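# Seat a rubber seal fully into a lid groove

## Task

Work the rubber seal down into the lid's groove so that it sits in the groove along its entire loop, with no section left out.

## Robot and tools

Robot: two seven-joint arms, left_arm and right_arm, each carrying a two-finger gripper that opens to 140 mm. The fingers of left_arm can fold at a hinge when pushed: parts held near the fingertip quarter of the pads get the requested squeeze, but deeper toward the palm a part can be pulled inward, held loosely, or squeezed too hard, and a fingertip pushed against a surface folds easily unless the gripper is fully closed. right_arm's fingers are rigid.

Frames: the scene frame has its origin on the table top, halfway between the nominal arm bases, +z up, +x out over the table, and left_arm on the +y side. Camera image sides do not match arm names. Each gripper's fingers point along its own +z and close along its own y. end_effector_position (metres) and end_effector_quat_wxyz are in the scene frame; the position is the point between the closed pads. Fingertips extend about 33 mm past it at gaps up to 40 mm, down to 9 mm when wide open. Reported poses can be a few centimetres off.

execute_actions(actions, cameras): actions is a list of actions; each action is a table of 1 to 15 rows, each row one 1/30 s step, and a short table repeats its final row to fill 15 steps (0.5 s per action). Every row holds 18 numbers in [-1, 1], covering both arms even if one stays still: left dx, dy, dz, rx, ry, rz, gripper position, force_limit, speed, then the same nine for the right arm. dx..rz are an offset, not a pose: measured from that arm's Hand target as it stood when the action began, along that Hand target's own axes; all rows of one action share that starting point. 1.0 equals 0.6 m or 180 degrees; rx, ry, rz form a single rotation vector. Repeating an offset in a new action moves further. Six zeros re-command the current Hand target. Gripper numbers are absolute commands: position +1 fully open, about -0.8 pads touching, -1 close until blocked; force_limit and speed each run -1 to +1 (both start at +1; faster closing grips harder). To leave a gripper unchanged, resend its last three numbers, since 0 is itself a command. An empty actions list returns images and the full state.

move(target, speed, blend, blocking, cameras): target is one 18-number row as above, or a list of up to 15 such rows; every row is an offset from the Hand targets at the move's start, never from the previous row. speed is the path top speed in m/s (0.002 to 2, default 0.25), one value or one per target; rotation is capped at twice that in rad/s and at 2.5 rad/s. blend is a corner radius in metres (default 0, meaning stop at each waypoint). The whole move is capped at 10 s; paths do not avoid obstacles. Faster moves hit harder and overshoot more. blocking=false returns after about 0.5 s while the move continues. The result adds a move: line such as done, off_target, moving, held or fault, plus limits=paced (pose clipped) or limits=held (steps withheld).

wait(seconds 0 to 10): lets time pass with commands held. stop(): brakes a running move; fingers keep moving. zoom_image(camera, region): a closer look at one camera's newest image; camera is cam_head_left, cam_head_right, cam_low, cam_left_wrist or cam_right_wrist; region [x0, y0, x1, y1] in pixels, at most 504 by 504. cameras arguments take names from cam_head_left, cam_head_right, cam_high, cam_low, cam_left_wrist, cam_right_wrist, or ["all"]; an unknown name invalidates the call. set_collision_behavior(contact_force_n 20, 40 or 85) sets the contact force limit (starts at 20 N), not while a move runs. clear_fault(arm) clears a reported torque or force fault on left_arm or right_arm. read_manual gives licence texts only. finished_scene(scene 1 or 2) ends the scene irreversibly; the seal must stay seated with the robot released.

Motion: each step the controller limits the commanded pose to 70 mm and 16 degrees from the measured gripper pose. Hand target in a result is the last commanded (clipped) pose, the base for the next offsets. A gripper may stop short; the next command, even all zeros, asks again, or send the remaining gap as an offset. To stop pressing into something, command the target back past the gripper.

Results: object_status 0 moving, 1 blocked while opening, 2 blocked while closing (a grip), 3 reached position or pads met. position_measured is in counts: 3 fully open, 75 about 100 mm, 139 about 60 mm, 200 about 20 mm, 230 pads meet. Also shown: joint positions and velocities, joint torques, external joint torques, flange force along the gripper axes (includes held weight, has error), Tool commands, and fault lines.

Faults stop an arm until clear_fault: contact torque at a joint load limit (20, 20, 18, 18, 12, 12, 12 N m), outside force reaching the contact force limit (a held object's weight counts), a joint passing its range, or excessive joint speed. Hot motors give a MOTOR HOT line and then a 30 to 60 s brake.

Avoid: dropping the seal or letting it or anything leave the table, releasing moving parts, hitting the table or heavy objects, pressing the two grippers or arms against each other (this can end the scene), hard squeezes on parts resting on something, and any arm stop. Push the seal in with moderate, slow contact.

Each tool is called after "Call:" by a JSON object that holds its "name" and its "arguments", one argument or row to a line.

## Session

Call:
{"name": "execute_actions", "arguments": {
  "actions": []
}}

Call:
{"name": "set_collision_behavior", "arguments": {
  "contact_force_n": 40
}}

Scene clock: 0.00 s.
left_arm: end_effector_position=(+0.5287, +0.2181, +0.2410) position_measured=3 object_status=3 end_effector_quat_wxyz=(+0.201, +0.953, +0.159, -0.164) | right_arm: end_effector_position=(+0.3331, -0.0117, +0.3039) position_measured=3 object_status=3 end_effector_quat_wxyz=(-0.226, -0.013, +0.897, +0.380)
Joint positions: left_arm=[-0.13 0.264 0.045 -1.71 -0.48 1.702 -1.825] | right_arm=[0.373 -0.244 -0.064 -2.346 0.86 1.695 1.513]
Joint velocities: within noise
Joint torques (N m): no reading
External joint torques (N m): no reading
Flange force (N): no reading
Hand target: left_arm +0.5287, +0.2181, +0.2410; +0.201, +0.953, +0.159, -0.164 | right_arm +0.3331, -0.0117, +0.3039; -0.226, -0.013, +0.897, +0.380
Tool commands: left_gripper/position=+1.0 left_gripper/force_limit=+1.0 left_gripper/speed=+1.0 right_gripper/position=+1.0 right_gripper/force_limit=+1.0 right_gripper/speed=+1.0
camera_calibration:
cam_left_wrist: T_world_to_cam=[[0.354164, -0.869671, 0.343861, -0.0717431], [-0.762163, -0.0553492, 0.645015, 0.261219], [-0.541918, -0.490519, -0.682434, 0.702667], [0, 0, 0, 1]] pos_world=[0.605289, 0.296737, 0.335704]
cam_right_wrist: T_world_to_cam=[[0.128012, 0.715355, 0.686935, -0.231471], [0.987044, -0.0243338, -0.158597, -0.271543], [-0.0967373, 0.698337, -0.709202, 0.398979], [0, 0, 0, 1]] pos_world=[0.336252, -0.119645, 0.398896]

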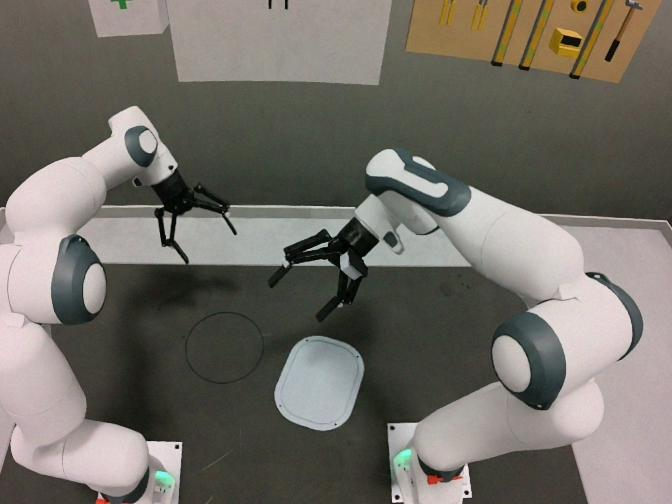

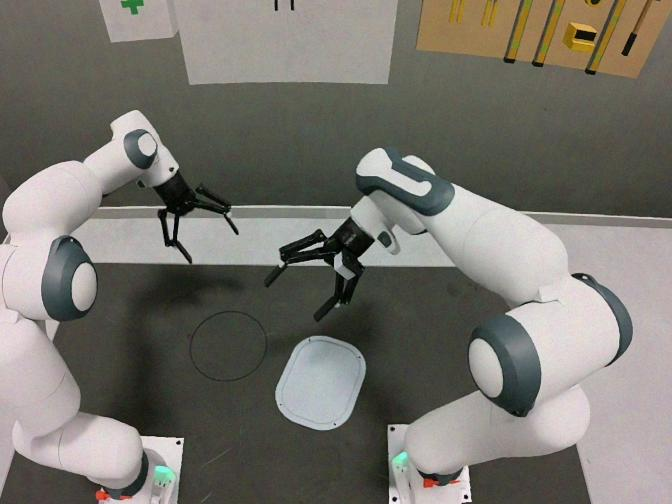

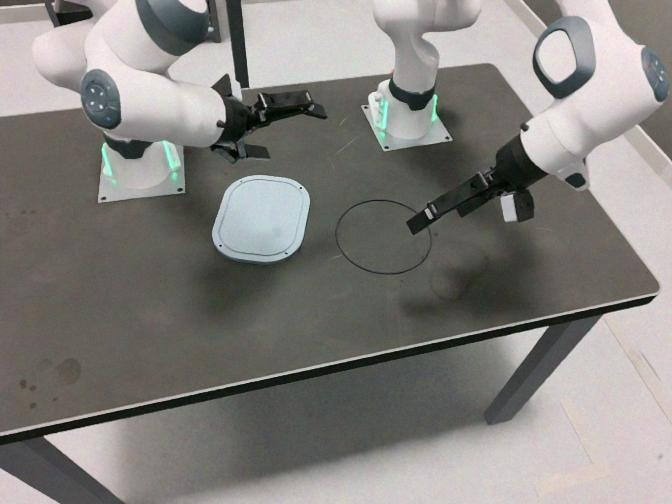

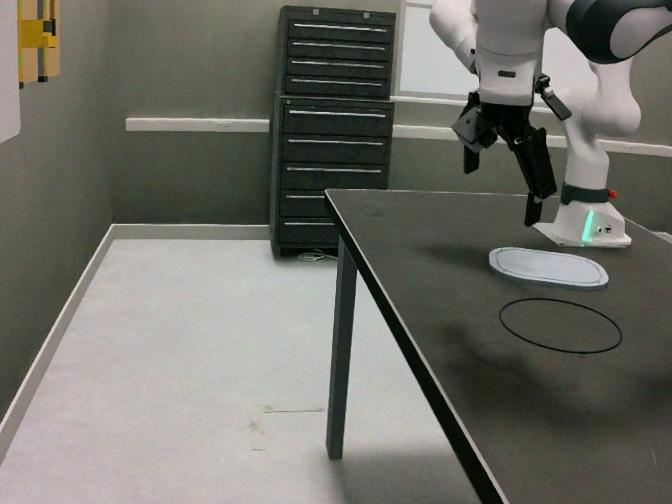

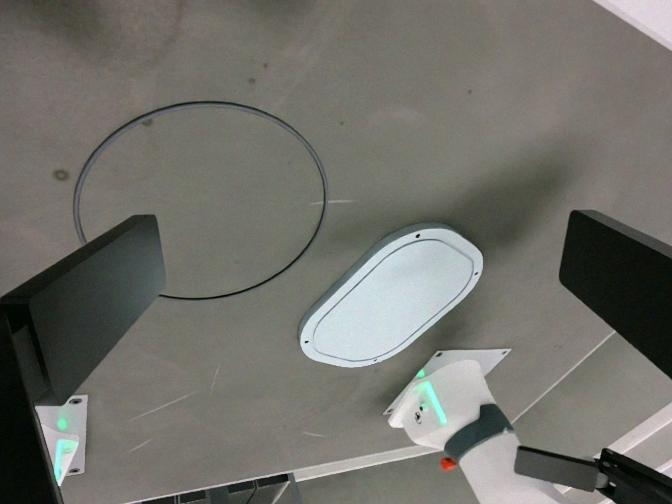

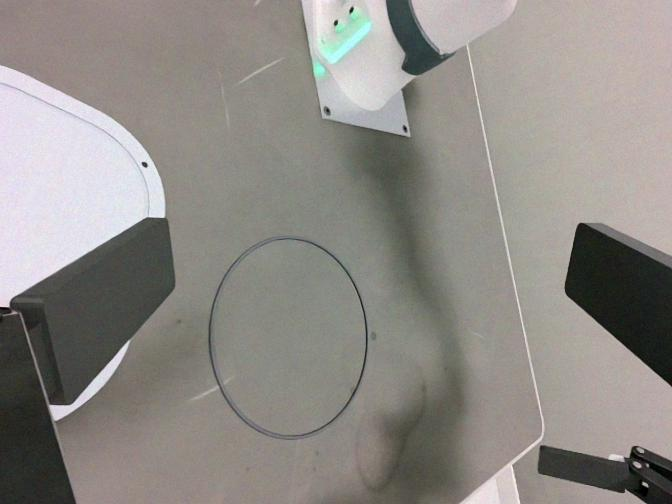

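Set on each arm: contact force limit 40 N; load limits (N m) waist: 35, shoulder: 35, upper arm roll: 32, elbow: 30, forearm roll: 12, wrist pitch: 12, wrist roll: 12.

Call:
{"name": "zoom_image", "arguments": {
  "camera": "cam_high",
  "region": [190, 150, 450, 300]
}}

Call:
{"name": "zoom_image", "arguments": {
  "camera": "cam_head_left",
  "region": [170, 300, 390, 450]
}}

Scaled by 1.938 from the camera's 672x504 image, which has a finer 960x720 frame.

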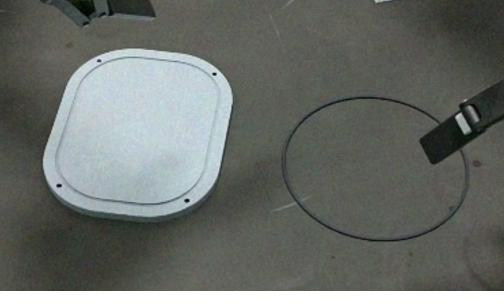

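Scaled by 2.291 from the camera's 672x504 image, which has a finer 960x720 frame.

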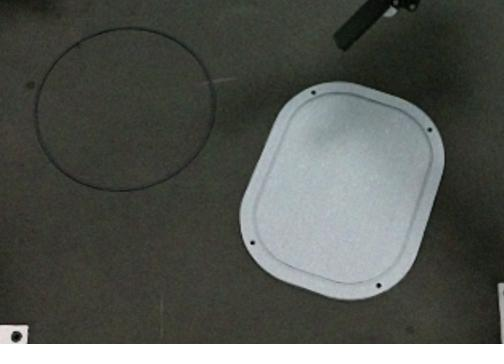

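Call:
{"name": "move", "arguments": {
  "target": [-0.1233,-0.2632,0.1287,0.1491,0.0817,0.2164,-0.45,-1,0,0.0402,-0.3035,0.187,0.2648,-0.122,-0.0533,-1,-1,0],
  "speed": 0.25,
  "cameras": ["cam_left_wrist", "cam_right_wrist"]
}}

Scene clock: 169.50 s.
left_arm: end_effector_position=(+0.3842, +0.3039, +0.1492) position_measured=186 object_status=3 end_effector_quat_wxyz=(+0.001, +0.984, -0.176, -0.003) | right_arm: end_effector_position=(+0.2369, -0.0712, +0.1189) position_measured=233 object_status=3 end_effector_quat_wxyz=(-0.002, -0.109, +0.994, -0.001)
Joint positions: left_arm=[-0.219 -0.297 -0.015 -2.587 -0.009 2.285 -1.412] | right_arm=[0.302 -0.605 0.692 -2.821 0.493 2.265 1.879]
Joint velocities: left_arm=[0 0 0 0 0 0.001 0.005] | right_arm=[-0.001 0 0 0 0 0.001 0.006]
Joint torques (N m): left_arm=[-0.89 -20.48 -0.16 23.68 1.18 2.57 0.27] | right_arm=[-0.95 -6.15 -7.11 21.02 0.8 2.69 0.21]
External joint torques (N m): left_arm=[-0.85 -0.43 0.06 1.04 0.54 -0.06 0.27] | right_arm=[-0.98 -0.43 1.09 0.22 0.15 0.25 0.21]
Flange force (N): left_arm=[1.7 -0.3 -2.2] | right_arm=[-1.9 2.5 1.6]
Hand target: left_arm +0.3849, +0.3041, +0.1500; +0.000, +0.983, -0.181, -0.001 | right_arm +0.2379, -0.0700, +0.1198; +0.000, -0.105, +0.995, +0.001
Off the commanded pose: left_arm 0.001 m, 1 deg | right_arm 0.002 m, 1 deg.
move: done
camera_calibration:
cam_left_wrist: T_world_to_cam=[[-0.364546, -0.931123, 0.010795, 0.430154], [-0.871198, 0.345132, 0.349138, 0.179402], [-0.328816, 0.117872, -0.937009, 0.37504], [0, 0, 0, 1]] pos_world=[0.436425, 0.294402, 0.284136]
cam_right_wrist: T_world_to_cam=[[-0.232098, 0.972596, -0.0137058, 0.137437], [0.91852, 0.223787, 0.325945, -0.231063], [0.32008, 0.0630621, -0.945289, 0.184213], [0, 0, 0, 1]] pos_world=[0.185172, -0.0935788, 0.251332]
Images, in order (width x height): cam_left_wrist 672x504, cam_right_wrist 672x504.

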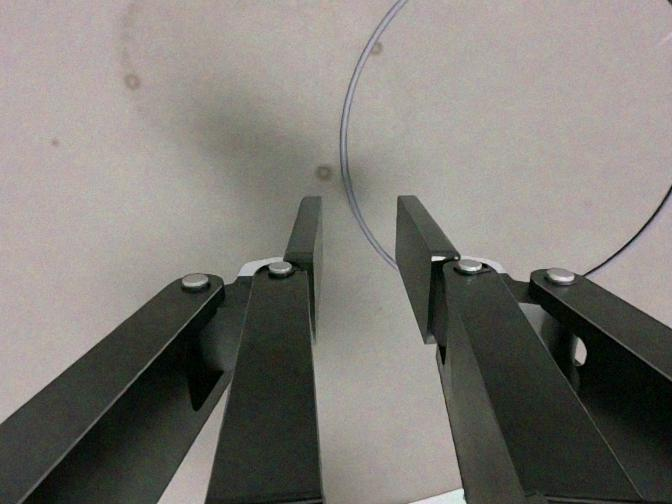

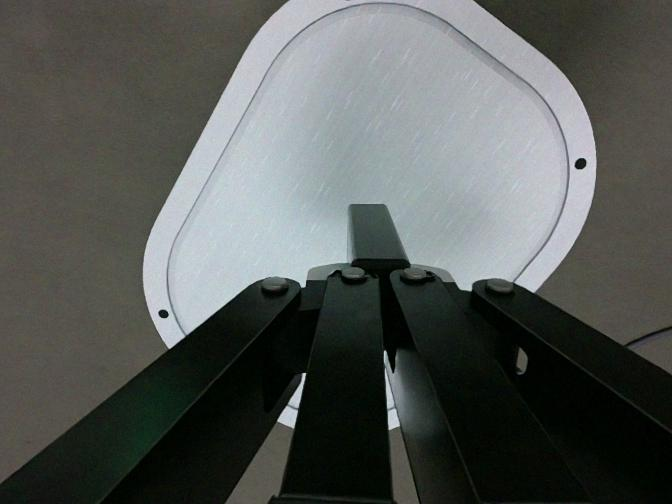

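Call:
{"name": "move", "arguments": {
  "target": [
    [0,0,0,0,0,0,-0.45,-1,0,-0.041,0,0.1063,0,0,0,-1,-1,0],
    [0,0,0,0,0,0,-0.45,-1,0,-0.041,0,0.1192,0,0,0,-1,-1,0],
    [0,0,0,0,0,0,-0.45,-1,0,-0.2104,-0.0449,0.1192,0,0,0,-1,-1,0]
  ],
  "speed": [0.15,0.02,0.05],
  "cameras": ["cam_right_wrist"]
}}

Scene clock: 196.83 s.
left_arm: end_effector_position=(+0.3843, +0.3039, +0.1492) position_measured=186 object_status=3 end_effector_quat_wxyz=(+0.001, +0.984, -0.177, -0.003) | right_arm: end_effector_position=(+0.3657, -0.0678, +0.0493) position_measured=233 object_status=3 end_effector_quat_wxyz=(+0.000, -0.109, +0.994, +0.001)
Joint positions: left_arm=[-0.219 -0.297 -0.015 -2.587 -0.009 2.285 -1.41] | right_arm=[-0.166 -0.036 0.882 -2.61 0.056 2.588 1.979]
Joint velocities: left_arm=[within noise] | right_arm=[0 -0.001 0.002 -0.002 0 -0.001 0.007]
Joint torques (N m): left_arm=[-0.53 -20.5 -0.54 23.65 1.08 2.55 0.3] | right_arm=[-2.64 -14.1 -1.53 17.85 -0.42 2.97 0.34]
External joint torques (N m): left_arm=[-0.56 -0.68 -0.39 1.15 0.44 -0.06 0.3] | right_arm=[-2.73 1.4 -0.87 -1.09 -0.87 0.51 0.34]
Flange force (N): left_arm=[1.3 0.1 -2.8] | right_arm=[-11.2 1.5 16.3]
Hand target: left_arm +0.3849, +0.3041, +0.1500; +0.000, +0.983, -0.181, -0.001 | right_arm +0.3670, -0.0700, +0.0483; +0.000, -0.105, +0.995, +0.001
Off the commanded pose: left_arm 0.001 m, 1 deg | right_arm 0.003 m, 1 deg.
move: done
camera_calibration:
cam_right_wrist: T_world_to_cam=[[-0.23262, 0.972515, -0.0100809, 0.163049], [0.917224, 0.222818, 0.330231, -0.327307], [0.323401, 0.067572, -0.943846, 0.075949], [0, 0, 0, 1]] pos_world=[0.313581, -0.0907703, 0.181415]
Images, in order (width x height): cam_right_wrist 672x504.

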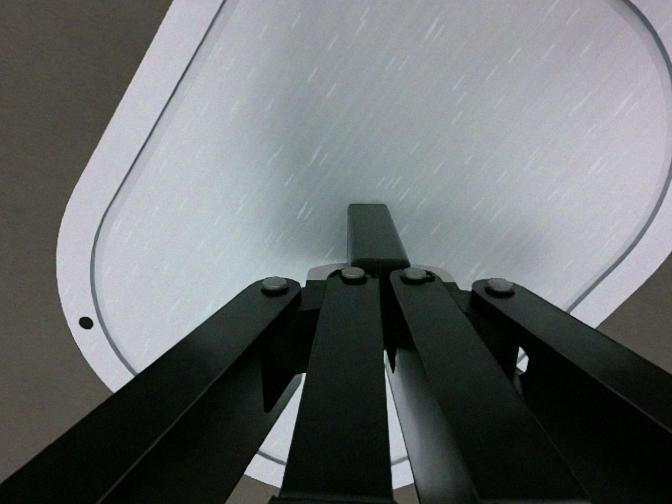

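Call:
{"name": "move", "arguments": {
  "target": [
    [0.0233,0.001,0,0,0,-0.0083,-0.45,-1,0,0,0,-0.0862,0,0,0,-1,-1,0],
    [0.0233,0.001,0.1167,0,0,-0.0083,-0.45,-1,0,-0.0108,0.2662,-0.0862,0,0,-0.8247,-1,-1,0],
    [0.0233,0.001,0.1167,0,0,-0.0083,-0.45,-1,0,-0.0108,0.2662,-0.0528,0,0,-0.8247,-0.45,-1,0]
  ],
  "speed": [0.05,0.3,0.1],
  "cameras": ["cam_left_wrist", "cam_right_wrist", "cam_high"]
}}

Scene clock: 242.33 s.
left_arm: end_effector_position=(+0.3981, +0.2983, +0.0812) position_measured=186 object_status=3 end_effector_quat_wxyz=(+0.001, +0.985, -0.171, +0.000) | right_arm: end_effector_position=(+0.3398, +0.0869, +0.0802) position_measured=186 object_status=0 end_effector_quat_wxyz=(+0.000, +0.986, -0.169, -0.001)
Joint positions: left_arm=[-0.218 -0.116 -0.022 -2.611 -0.008 2.494 -1.428] | right_arm=[0.096 0.227 0.878 -2.273 -0.257 2.402 -0.121]
Joint torques (N m): left_arm=[-0.52 -23.53 -0.84 21.37 1.07 2.57 -0.23] | right_arm=[0 -24.31 6.46 20.6 0.27 2.84 0.26]
External joint torques (N m): left_arm=[-0.58 0.5 -0.85 1.14 0.55 -0.07 -0.23] | right_arm=[0.02 -0.38 0.98 -0.25 -0.24 0.23 0.26]
Flange force (N): left_arm=[5.3 1.3 0.3] | right_arm=[-1.8 2.4 -0.7]
Hand target: left_arm +0.3976, +0.2985, +0.0799; +0.000, +0.986, -0.169, -0.001 | right_arm +0.3401, +0.0875, +0.0801; -0.001, +0.985, -0.170, +0.000
Off the commanded pose: left_arm 0.001 m, 0 deg | right_arm 0.001 m, 0 deg.
move: done
camera_calibration:
cam_left_wrist: T_world_to_cam=[[-0.355257, -0.934713, 0.0101972, 0.428161], [-0.876343, 0.336829, 0.34434, 0.222058], [-0.325294, 0.113393, -0.93879, 0.316648], [0, 0, 0, 1]] pos_world=[0.44971, 0.289507, 0.216436]
cam_right_wrist: T_world_to_cam=[[-0.31714, -0.948312, -0.0112641, 0.202566], [-0.895936, 0.295687, 0.331462, 0.261494], [-0.310999, 0.115212, -0.943401, 0.314505], [0, 0, 0, 1]] pos_world=[0.396334, 0.0785404, 0.212311]
Images, in order (width x height): cam_high 672x504, cam_left_wrist 672x504, cam_right_wrist 672x504.

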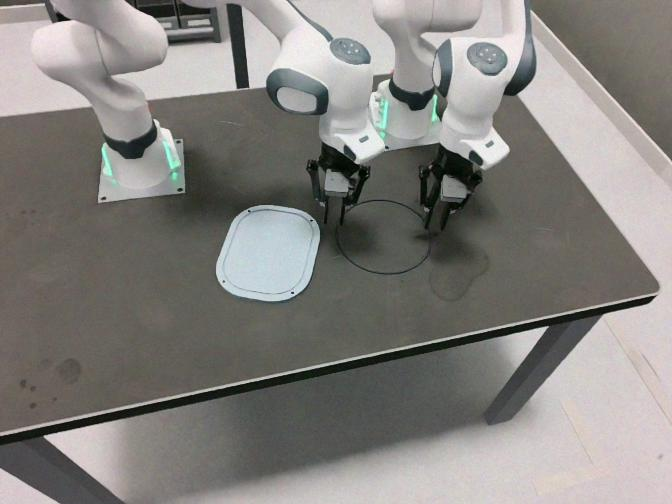

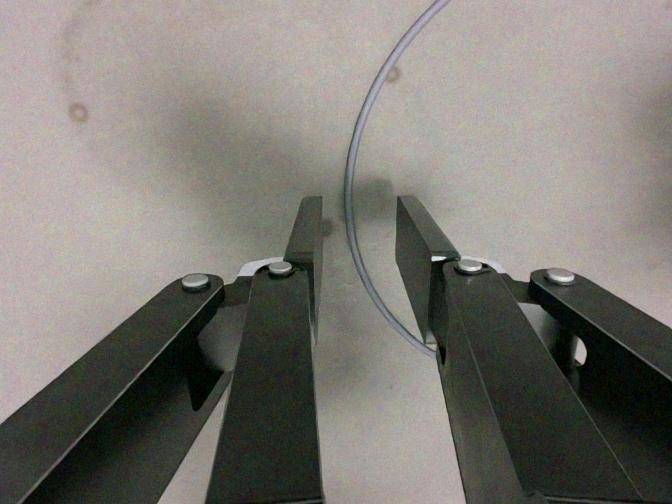

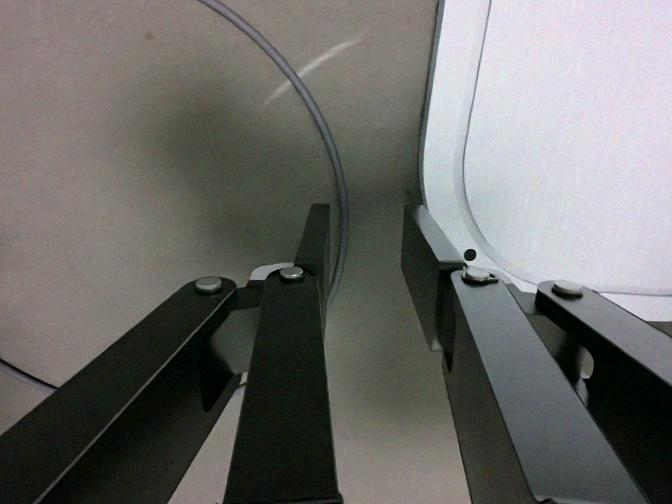

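Call:
{"name": "move", "arguments": {
  "target": [
    [0,-0.0058,0,0,0,0,-0.45,-1,0,0,-0.0135,0,0,0,0,-0.45,-1,0],
    [0,-0.0058,0.0652,0,0,0,-0.45,-1,0,0,-0.0135,0.0662,0,0,0,-0.45,-1,0],
    [0,-0.0058,0.0652,0,0,0,-1,-1,-1,0,-0.0135,0.0662,0,0,0,-1,-1,-1]
  ],
  "speed": [0.05,0.04,0.02],
  "cameras": ["cam_left_wrist", "cam_right_wrist"]
}}

Scene clock: 260.83 s.
left_arm: end_effector_position=(+0.3989, +0.3005, +0.0419) position_measured=231 object_status=3 end_effector_quat_wxyz=(+0.001, +0.985, -0.170, +0.000) | right_arm: end_effector_position=(+0.3431, +0.0950, +0.0408) position_measured=227 object_status=0 end_effector_quat_wxyz=(+0.000, +0.986, -0.169, -0.001)
Joint positions: left_arm=[-0.214 -0.015 -0.021 -2.626 -0.005 2.611 -1.428] | right_arm=[0.206 0.339 0.762 -2.252 -0.374 2.467 -0.038]
Joint torques (N m): left_arm=[-0.24 -25.45 -0.04 19.89 0.97 2.56 0.06] | right_arm=[-0.21 -28.97 7.62 18.98 0.26 3.13 0.24]
External joint torques (N m): left_arm=[-0.2 0.32 0 1.44 0.53 -0.05 0.06] | right_arm=[-0.18 -0.35 0.25 -0.43 -0.21 0.54 0.24]
Flange force (N): left_arm=[5.5 -0.7 0.4] | right_arm=[-1.3 3.3 0.5]
Hand target: left_arm +0.3987, +0.3018, +0.0408; +0.000, +0.986, -0.169, -0.001 | right_arm +0.3428, +0.0952, +0.0404; -0.001, +0.985, -0.170, +0.000
Off the commanded pose: left_arm 0.002 m, 0 deg | right_arm 0.001 m, 0 deg.
move: done
camera_calibration:
cam_left_wrist: T_world_to_cam=[[-0.353004, -0.935571, 0.00978465, 0.430209], [-0.877067, 0.334535, 0.344732, 0.236477], [-0.325795, 0.11311, -0.93865, 0.280048], [0, 0, 0, 1]] pos_world=[0.45051, 0.291706, 0.177136]
cam_right_wrist: T_world_to_cam=[[-0.316786, -0.948419, -0.0121332, 0.210808], [-0.896411, 0.295185, 0.330624, 0.275314], [-0.309989, 0.115613, -0.943685, 0.27698], [0, 0, 0, 1]] pos_world=[0.399437, 0.0866429, 0.172914]
Images, in order (width x height): cam_left_wrist 672x504, cam_right_wrist 672x504.

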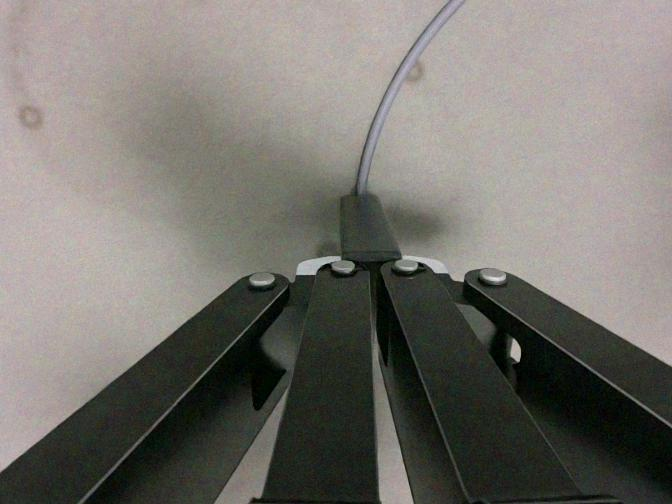

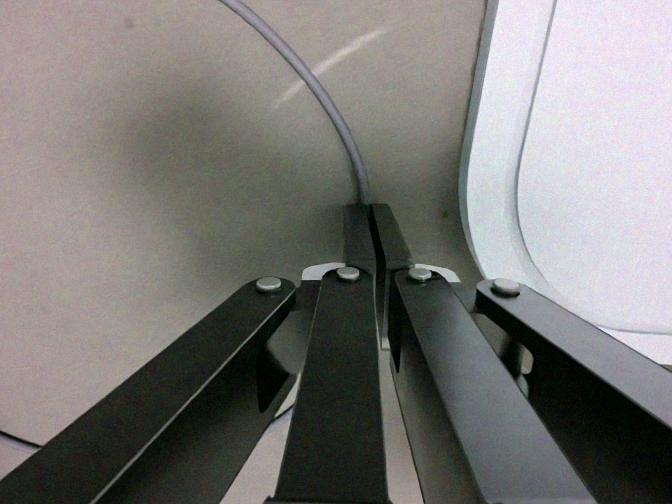

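Call:
{"name": "move", "arguments": {
  "target": [
    [0,0,-0.003,0,0,0,-0.6,-1,-1,0,0,0,0,0,0,-1,-1,-1],
    [0,0,0.0043,0,0,0,-0.6,-1,-1,0,0,0,0,0,0,-1,-1,-1],
    [0,0,0.0043,0,0,0,-1,-1,-1,0,0,0,0,0,0,-1,-1,-1]
  ],
  "speed": [0.02,0.02,0.02],
  "cameras": ["cam_left_wrist"]
}}

Scene clock: 271.53 s.
left_arm: end_effector_position=(+0.3991, +0.3004, +0.0395) position_measured=231 object_status=0 end_effector_quat_wxyz=(+0.001, +0.985, -0.170, +0.000) | right_arm: end_effector_position=(+0.3431, +0.0950, +0.0408) position_measured=227 object_status=2 end_effector_quat_wxyz=(+0.000, +0.986, -0.169, -0.001)
Joint positions: left_arm=[-0.214 -0.008 -0.021 -2.627 -0.004 2.619 -1.428] | right_arm=[0.206 0.339 0.762 -2.252 -0.374 2.467 -0.038]
Joint torques (N m): left_arm=[-0.25 -25.52 0.02 19.55 0.97 2.56 0.05] | right_arm=[-0.2 -28.96 7.63 18.95 0.26 3.12 0.25]
External joint torques (N m): left_arm=[-0.24 0.43 0.04 1.14 0.54 -0.07 0.05] | right_arm=[-0.21 -0.35 0.21 -0.47 -0.22 0.52 0.25]
Flange force (N): left_arm=[4.8 -0.6 0.7] | right_arm=[-1.3 3.4 0.5]
Hand target: left_arm +0.3987, +0.3018, +0.0382; +0.000, +0.986, -0.169, -0.001 | right_arm +0.3428, +0.0952, +0.0404; -0.001, +0.985, -0.170, +0.000
Off the commanded pose: left_arm 0.002 m, 0 deg | right_arm 0.001 m, 0 deg.
move: done
camera_calibration:
cam_left_wrist: T_world_to_cam=[[-0.353217, -0.935491, 0.00971793, 0.430295], [-0.877124, 0.334757, 0.34437, 0.237571], [-0.325408, 0.113114, -0.938784, 0.277625], [0, 0, 0, 1]] pos_world=[0.450709, 0.291606, 0.174636]
Images, in order (width x height): cam_left_wrist 672x504.

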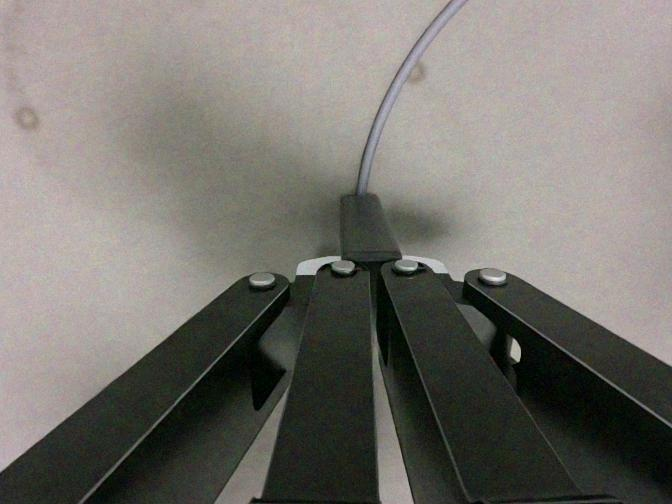

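Call:
{"name": "move", "arguments": {
  "target": [
    [0,0,-0.003,0,0,0,-0.6,-1,-1,0,0,0,0,0,0,-1,-1,-1],
    [0,0,0.0042,0,0,0,-0.6,-1,-1,0,0,0,0,0,0,-1,-1,-1],
    [0,0,0.0042,0,0,0,-1,-1,-1,0,0,0,0,0,0,-1,-1,-1]
  ],
  "speed": [0.02,0.02,0.02],
  "cameras": ["cam_left_wrist"]
}}

Scene clock: 281.47 s.
left_arm: end_effector_position=(+0.3991, +0.3004, +0.0369) position_measured=227 object_status=0 end_effector_quat_wxyz=(+0.001, +0.985, -0.170, +0.000) | right_arm: end_effector_position=(+0.3431, +0.0950, +0.0408) position_measured=227 object_status=2 end_effector_quat_wxyz=(+0.000, +0.986, -0.169, -0.001)
Joint positions: left_arm=[-0.214 -0.001 -0.021 -2.627 -0.004 2.626 -1.428] | right_arm=[0.206 0.339 0.762 -2.252 -0.374 2.467 -0.038]
Joint torques (N m): left_arm=[-0.3 -25.45 0.04 19.27 0.95 2.56 0.01] | right_arm=[-0.19 -29.02 7.63 18.98 0.24 3.13 0.27]
External joint torques (N m): left_arm=[-0.27 0.66 0.07 0.94 0.52 -0.08 0.01] | right_arm=[-0.18 -0.39 0.24 -0.41 -0.23 0.53 0.27]
Flange force (N): left_arm=[4.7 -0.5 1.4] | right_arm=[-1.3 3.2 0.5]
Hand target: left_arm +0.3987, +0.3018, +0.0357; +0.000, +0.986, -0.169, -0.001 | right_arm +0.3428, +0.0952, +0.0404; -0.001, +0.985, -0.170, +0.000
Off the commanded pose: left_arm 0.002 m, 0 deg | right_arm 0.001 m, 0 deg.
move: done
camera_calibration:
cam_left_wrist: T_world_to_cam=[[-0.353394, -0.935424, 0.00975031, 0.430374], [-0.877097, 0.334947, 0.344254, 0.238384], [-0.325289, 0.113105, -0.938826, 0.275234], [0, 0, 0, 1]] pos_world=[0.450708, 0.291606, 0.172136]
Images, in order (width x height): cam_left_wrist 672x504.

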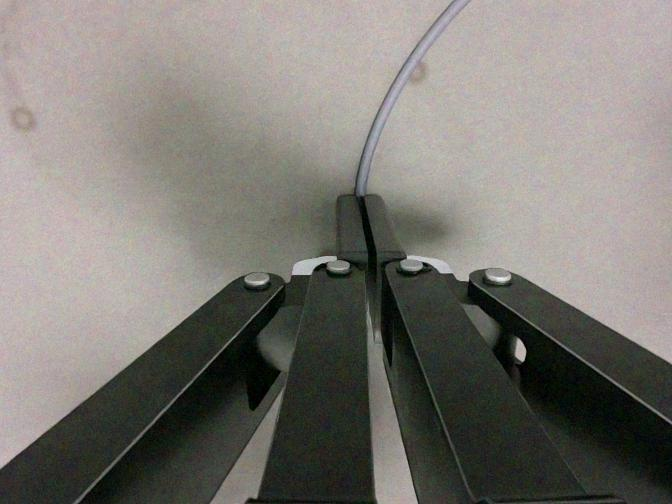

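Call:
{"name": "move", "arguments": {
  "target": [
    [0,0,-0.1488,0,0,0,-1,-1,-1,0,0,-0.1493,0,0,0,-1,-1,-1],
    [0.1345,0.4607,-0.1488,0,0,0,-1,-1,-1,0.1357,0.379,-0.1493,0,0,0,-1,-1,-1]
  ],
  "speed": [0.06,0.12],
  "cameras": ["cam_left_wrist", "cam_right_wrist", "cam_high", "cam_head_left"]
}}

Scene clock: 310.90 s.
left_arm: end_effector_position=(+0.3830, +0.0140, +0.1257) position_measured=227 object_status=2 end_effector_quat_wxyz=(+0.002, +0.985, -0.172, +0.000) | right_arm: end_effector_position=(+0.3443, -0.1456, +0.1302) position_measured=227 object_status=2 end_effector_quat_wxyz=(-0.002, +0.985, -0.174, +0.000)
Joint positions: left_arm=[-0.45 0.131 -0.33 -2.17 0.052 2.295 -2.003] | right_arm=[0.154 -0.442 0.446 -2.736 0.259 2.319 -0.88]
Joint velocities: left_arm=[-0.002 0.001 -0.001 0.001 0.002 0 -0.007] | right_arm=[0 0.001 0 0 0 0 -0.004]
Joint torques (N m): left_arm=[-0.9 -33.23 -1.13 24.43 1.21 2.16 -0.18] | right_arm=[-0.25 -13.06 -4.37 21.59 0.17 2.68 -0.12]
External joint torques (N m): left_arm=[-0.93 0.05 0.04 1.93 0.53 -0.45 -0.18] | right_arm=[-0.24 -0.32 0.31 -0.51 -0.43 0.03 -0.12]
Flange force (N): left_arm=[7.5 4.6 -2.0] | right_arm=[-0.7 1.5 0.2]
Hand target: left_arm +0.3831, +0.0143, +0.1251; +0.000, +0.986, -0.169, -0.001 | right_arm +0.3435, -0.1465, +0.1297; -0.001, +0.985, -0.170, +0.000
Off the commanded pose: left_arm 0.001 m, 0 deg | right_arm 0.001 m, 0 deg.
move: done
camera_calibration:
cam_left_wrist: T_world_to_cam=[[-0.357749, -0.933751, 0.0111808, 0.157428], [-0.87543, 0.339524, 0.344015, 0.288937], [-0.32502, 0.113283, -0.938898, 0.385659], [0, 0, 0, 1]] pos_world=[0.434611, 0.00520884, 0.260936]
cam_right_wrist: T_world_to_cam=[[-0.326306, -0.945129, -0.015979, -0.0116556], [-0.894011, 0.303078, 0.329982, 0.318281], [-0.307033, 0.12196, -0.943852, 0.389501], [0, 0, 0, 1]] pos_world=[0.400333, -0.154984, 0.262418]
Images, in order (width x height): cam_head_left 672x504, cam_high 672x504, cam_left_wrist 672x504, cam_right_wrist 672x504.

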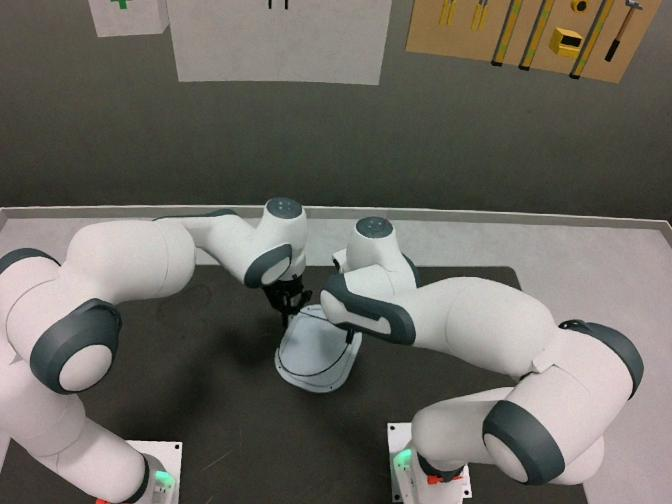

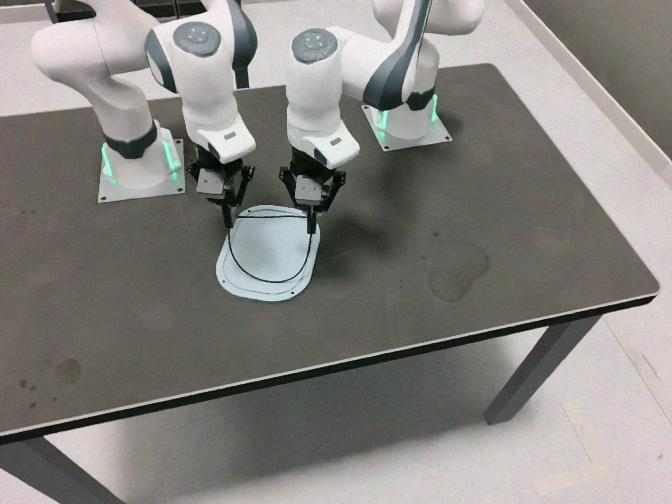

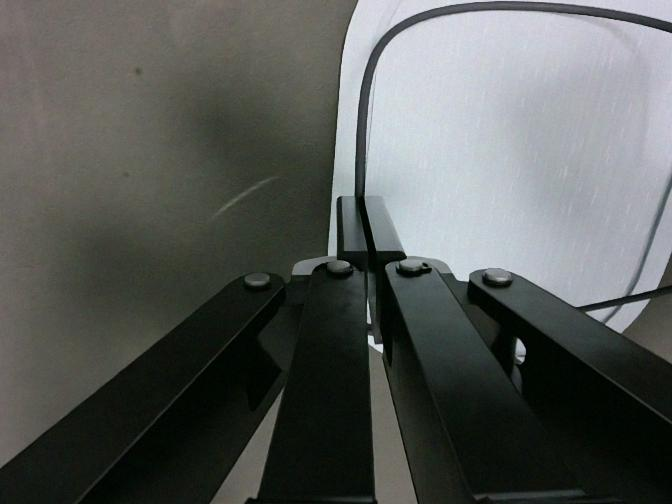

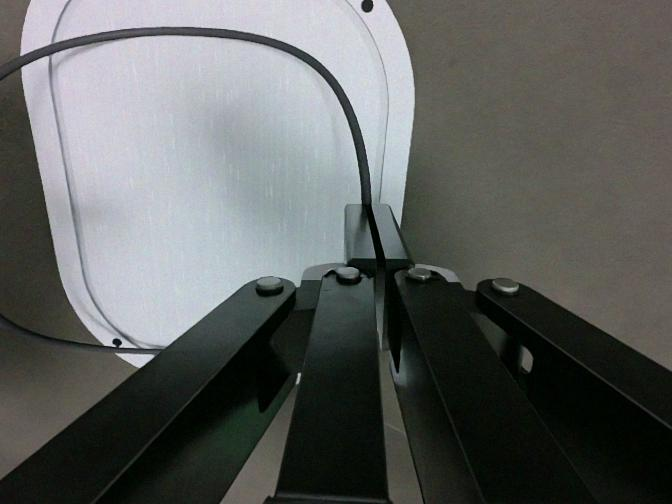

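Call:
{"name": "move", "arguments": {
  "target": [0,0.0138,0.1177,0,0,0,-1,-1,-1,0,0.021,0.1187,0,0,0,-1,-1,-1],
  "speed": 0.06,
  "cameras": ["cam_left_wrist", "cam_right_wrist"]
}}

Call:
{"name": "zoom_image", "arguments": {
  "camera": "cam_right_wrist",
  "region": [300, 40, 470, 210]
}}

Call:
{"name": "zoom_image", "arguments": {
  "camera": "cam_left_wrist",
  "region": [290, 30, 460, 200]
}}

Scene clock: 329.90 s.
left_arm: end_effector_position=(+0.3799, +0.0066, +0.0552) position_measured=227 object_status=2 end_effector_quat_wxyz=(+0.001, +0.985, -0.172, -0.002) | right_arm: end_effector_position=(+0.3391, -0.1576, +0.0592) position_measured=227 object_status=2 end_effector_quat_wxyz=(-0.001, +0.985, -0.170, -0.001)
Joint positions: left_arm=[-0.484 0.267 -0.305 -2.197 0.12 2.446 -2.064] | right_arm=[0.123 -0.276 0.483 -2.827 0.241 2.569 -0.884]
Joint velocities: left_arm=[-0.003 0.001 -0.001 0 0.001 0.003 -0.005] | right_arm=[-0.001 -0.001 0.001 -0.001 0.001 0.003 -0.002]
Joint torques (N m): left_arm=[-0.94 -36.62 -2.07 22.27 1.07 2.52 -0.2] | right_arm=[-0.94 -14.66 -1.84 18.82 0.02 2.85 0.08]
External joint torques (N m): left_arm=[-0.86 -0.4 0.28 1.47 0.49 -0.09 -0.2] | right_arm=[-0.96 0.46 1.13 -0.33 -0.41 0.2 0.08]
Flange force (N): left_arm=[4.6 3.5 -0.4] | right_arm=[2.4 -3.0 4.6]
Hand target: left_arm +0.3802, +0.0065, +0.0545; +0.000, +0.986, -0.169, -0.001 | right_arm +0.3392, -0.1583, +0.0585; -0.001, +0.985, -0.170, +0.000
Off the commanded pose: left_arm 0.001 m, 0 deg | right_arm 0.001 m, 0 deg.
move: done
camera_calibration:
cam_left_wrist: T_world_to_cam=[[-0.35709, -0.934022, 0.00944805, 0.150067], [-0.8748, 0.33796, 0.347144, 0.312558], [-0.327433, 0.115696, -0.937764, 0.320077], [0, 0, 0, 1]] pos_world=[0.431816, -0.00249792, 0.190236]
cam_right_wrist: T_world_to_cam=[[-0.320195, -0.947247, -0.0140973, -0.0283701], [-0.895337, 0.297719, 0.331262, 0.340232], [-0.30959, 0.11869, -0.943434, 0.322671], [0, 0, 0, 1]] pos_world=[0.395434, -0.166465, 0.191313]
Images, in order (width x height): cam_left_wrist 672x504, cam_right_wrist 672x504.

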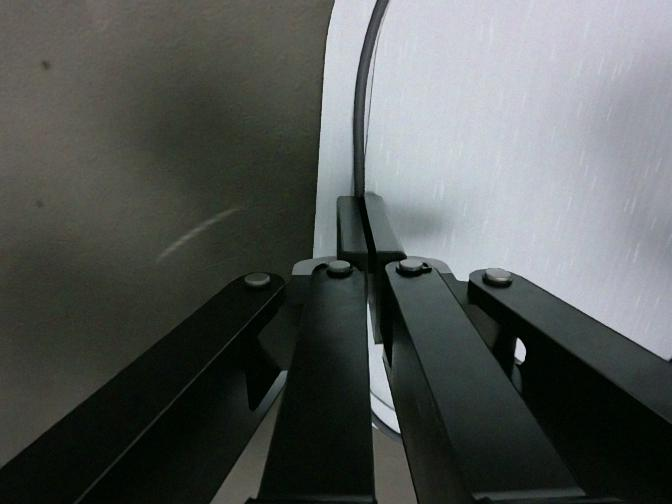

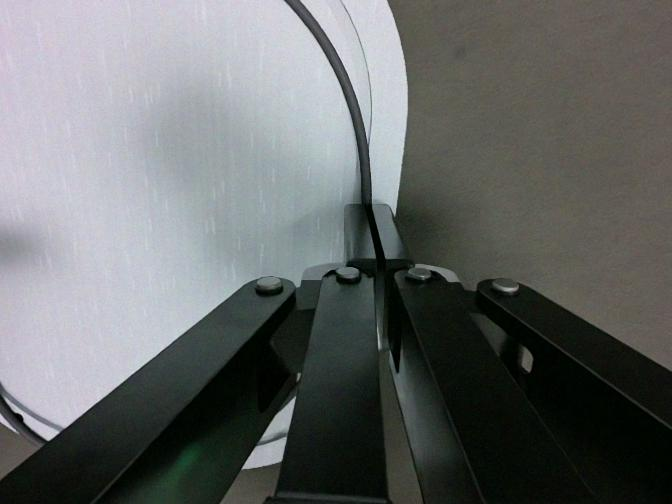

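Scaled by 2.965 from the camera's 672x504 image, which has a finer 960x720 frame.

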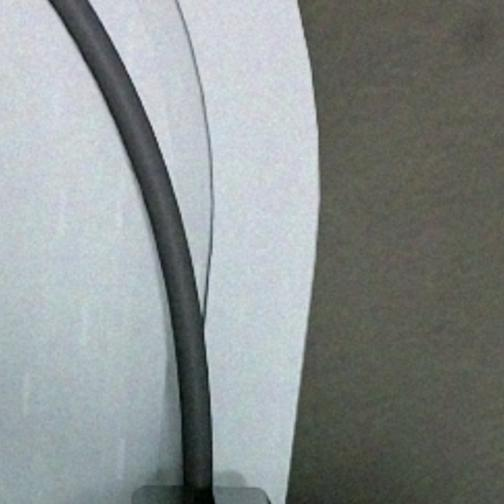

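Scaled by 2.965 from the camera's 672x504 image, which has a finer 960x720 frame.

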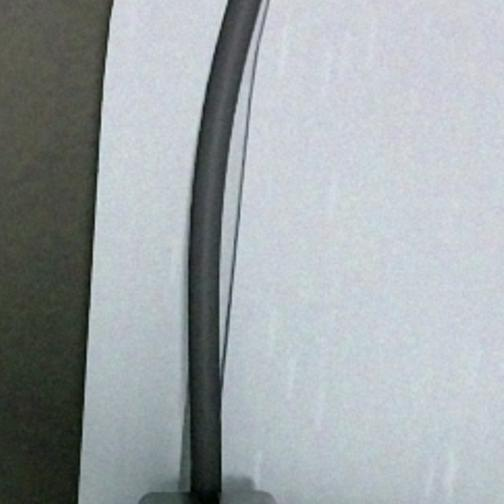

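Call:
{"name": "move", "arguments": {
  "target": [
    [0,0,0.008,0,0,0.025,-1,-1,-1,0,-0.0033,0,0,0,0.0128,-1,-1,-1],
    [0,0,0.008,0,0,0.025,-1,-1,-1,0,-0.0033,0.012,0,0,0.0128,-1,-1,-1]
  ],
  "speed": [0.03,0.03],
  "cameras": ["cam_left_wrist", "cam_right_wrist"]
}}

Call:
{"name": "zoom_image", "arguments": {
  "camera": "cam_right_wrist",
  "region": [300, 80, 430, 210]
}}

Call:
{"name": "zoom_image", "arguments": {
  "camera": "cam_left_wrist",
  "region": [300, 70, 430, 200]
}}

Scene clock: 347.07 s.
left_arm: end_effector_position=(+0.3805, +0.0061, +0.0510) position_measured=227 object_status=2 end_effector_quat_wxyz=(+0.001, +0.979, -0.202, -0.001) | right_arm: end_effector_position=(+0.3387, -0.1560, +0.0519) position_measured=227 object_status=2 end_effector_quat_wxyz=(+0.000, +0.982, -0.188, -0.002)
Joint positions: left_arm=[-0.475 0.277 -0.315 -2.197 0.132 2.457 -2.012] | right_arm=[0.101 -0.25 0.51 -2.826 0.239 2.591 -0.843]
Joint velocities: left_arm=[0 0 0 0.001 0.001 0.001 0.004] | right_arm=[-0.002 0 0.001 0 0.001 0 0.004]
Joint torques (N m): left_arm=[-0.33 -36.3 -3.03 21.72 1 2.57 0.25] | right_arm=[-1.03 -14.52 -1.45 18.22 0 3.65 0.3]
External joint torques (N m): left_arm=[-0.23 -0.03 -0.49 1.08 0.42 -0.04 0.25] | right_arm=[-1.02 0.93 1.4 -0.6 -0.42 1 0.3]
Flange force (N): left_arm=[3.8 1.6 -0.3] | right_arm=[2.9 -4.9 10.4]
Hand target: left_arm +0.3802, +0.0065, +0.0497; +0.000, +0.978, -0.207, -0.001 | right_arm +0.3399, -0.1564, +0.0513; -0.001, +0.982, -0.190, +0.000
Off the commanded pose: left_arm 0.001 m, 1 deg | right_arm 0.001 m, 0 deg.
move: done
camera_calibration:
cam_left_wrist: T_world_to_cam=[[-0.41357, -0.910427, 0.00910012, 0.171174], [-0.853196, 0.391023, 0.345192, 0.306194], [-0.31783, 0.134997, -0.938488, 0.312726], [0, 0, 0, 1]] pos_world=[0.43143, -0.00610428, 0.186236]
cam_right_wrist: T_world_to_cam=[[-0.352906, -0.935587, -0.011573, -0.0142959], [-0.883359, 0.329077, 0.333743, 0.342457], [-0.308438, 0.128003, -0.942593, 0.316532], [0, 0, 0, 1]] pos_world=[0.395098, -0.166587, 0.183903]
Images, in order (width x height): cam_left_wrist 672x504, cam_right_wrist 672x504.

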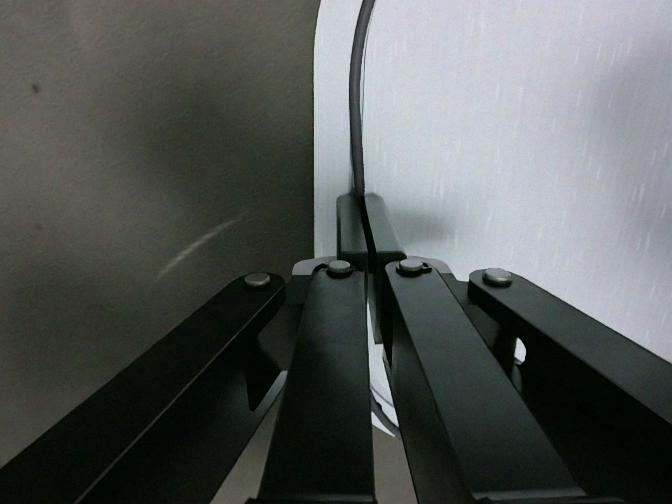

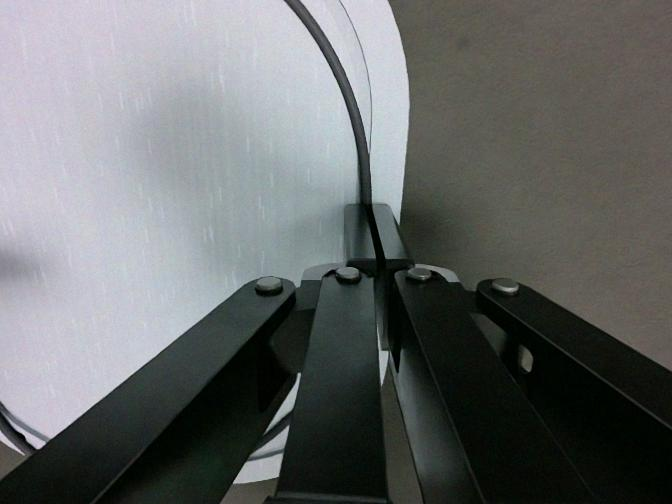

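Scaled by 3.877 from the camera's 672x504 image, which has a finer 960x720 frame.

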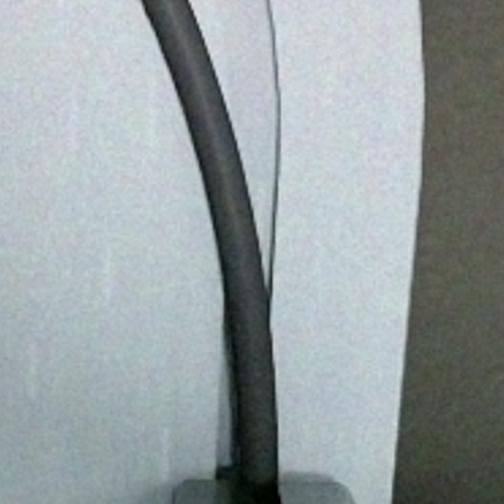

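Scaled by 3.877 from the camera's 672x504 image, which has a finer 960x720 frame.

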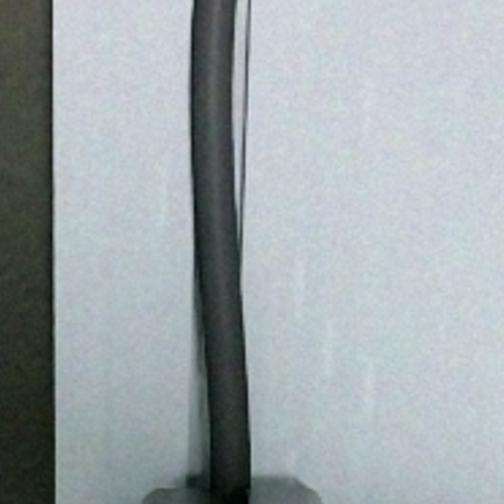

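Call:
{"name": "move", "arguments": {
  "target": [
    [0,-0.003,0,0,0,0,-1,-1,-1,0,0,-0.003,0,0,0,-1,-1,-1],
    [0,-0.003,0.0025,0,0,0,-1,-1,-1,0,-0.0028,-0.003,0,0,0,-1,-1,-1],
    [0,-0.003,0.0025,0,0,0,-1,-1,-1,0,-0.0028,0.0005,0,0,0,-1,-1,-1]
  ],
  "speed": [0.02,0.01,0.02],
  "cameras": ["cam_left_wrist", "cam_right_wrist"]
}}

Call:
{"name": "zoom_image", "arguments": {
  "camera": "cam_right_wrist",
  "region": [310, 110, 410, 210]
}}

Call:
{"name": "zoom_image", "arguments": {
  "camera": "cam_left_wrist",
  "region": [310, 100, 410, 200]
}}

Scene clock: 367.37 s.
left_arm: end_effector_position=(+0.3808, +0.0073, +0.0496) position_measured=227 object_status=2 end_effector_quat_wxyz=(+0.001, +0.979, -0.203, -0.001) | right_arm: end_effector_position=(+0.3399, -0.1547, +0.0513) position_measured=227 object_status=2 end_effector_quat_wxyz=(-0.001, +0.982, -0.188, -0.001)
Joint positions: left_arm=[-0.472 0.279 -0.315 -2.2 0.132 2.461 -2.008] | right_arm=[0.096 -0.245 0.517 -2.824 0.238 2.597 -0.839]
Joint velocities: left_arm=[within noise] | right_arm=[-0.002 0.001 0.003 0 -0.001 0.004 0.003]
Joint torques (N m): left_arm=[-0.38 -36.22 -2.82 21.72 1.11 2.57 0.28] | right_arm=[-1.37 -15.57 -2.02 18.38 -0.01 2.85 0.34]
External joint torques (N m): left_arm=[-0.36 0.11 -0.35 1.08 0.54 -0.05 0.28] | right_arm=[-1.4 -0.21 0.77 -0.32 -0.43 0.21 0.34]
Flange force (N): left_arm=[4.3 1.8 0.2] | right_arm=[2.1 -2.2 3.2]
Hand target: left_arm +0.3809, +0.0081, +0.0482; +0.000, +0.978, -0.207, -0.001 | right_arm +0.3405, -0.1548, +0.0510; -0.001, +0.982, -0.190, +0.000
Off the commanded pose: left_arm 0.002 m, 0 deg | right_arm 0.001 m, 0 deg.
move: done
camera_calibration:
cam_left_wrist: T_world_to_cam=[[-0.415368, -0.909603, 0.00955102, 0.173052], [-0.852321, 0.392836, 0.345295, 0.306201], [-0.317833, 0.135284, -0.938446, 0.311386], [0, 0, 0, 1]] pos_world=[0.431831, -0.00500365, 0.184836]
cam_right_wrist: T_world_to_cam=[[-0.354406, -0.934998, -0.0132259, -0.0119974], [-0.883735, 0.330285, 0.331548, 0.343722], [-0.305629, 0.129191, -0.943346, 0.315399], [0, 0, 0, 1]] pos_world=[0.395903, -0.165491, 0.183411]
Images, in order (width x height): cam_left_wrist 672x504, cam_right_wrist 672x504.

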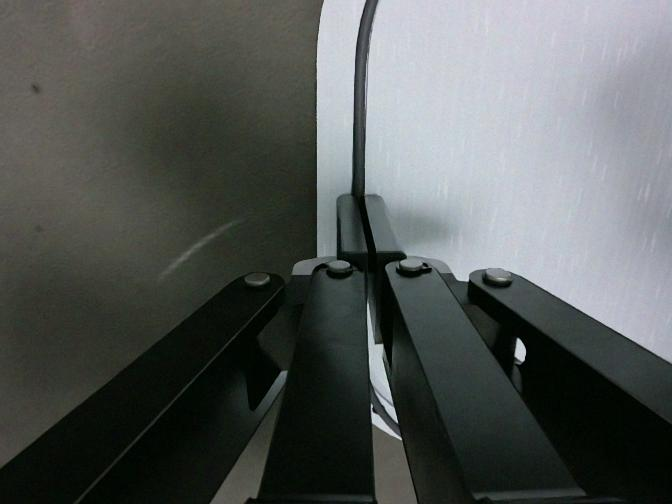

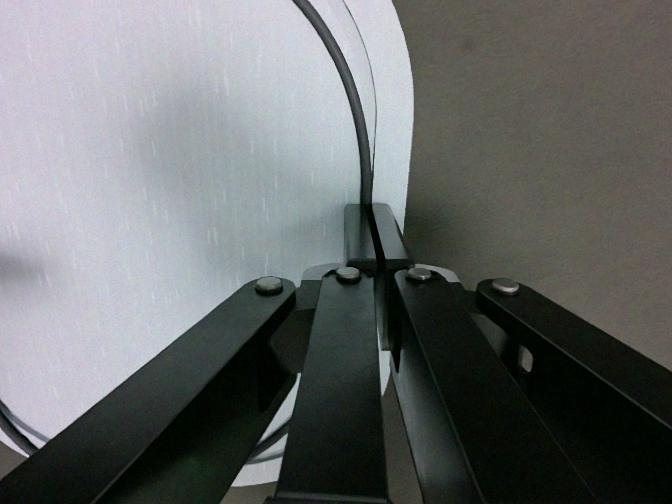

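Scaled by 5.040 from the camera's 672x504 image, which has a finer 960x720 frame.

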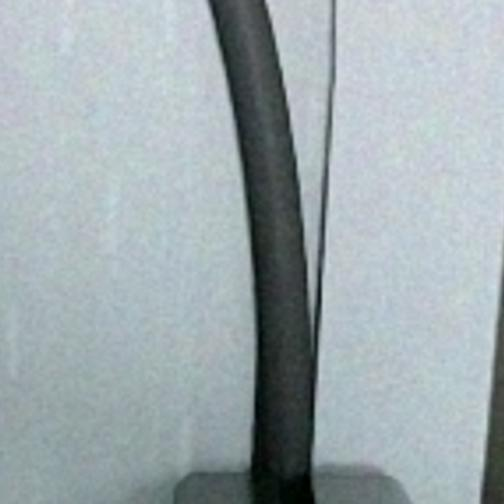

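Scaled by 5.040 from the camera's 672x504 image, which has a finer 960x720 frame.

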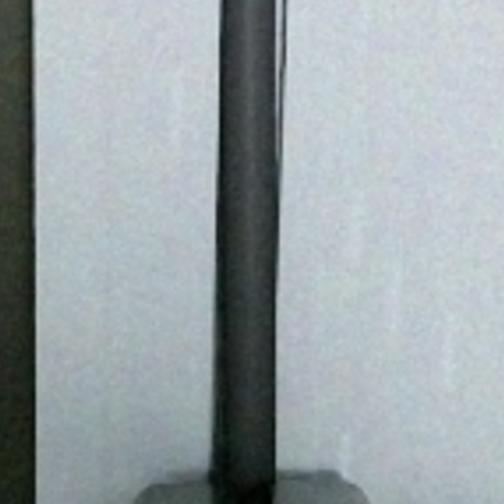

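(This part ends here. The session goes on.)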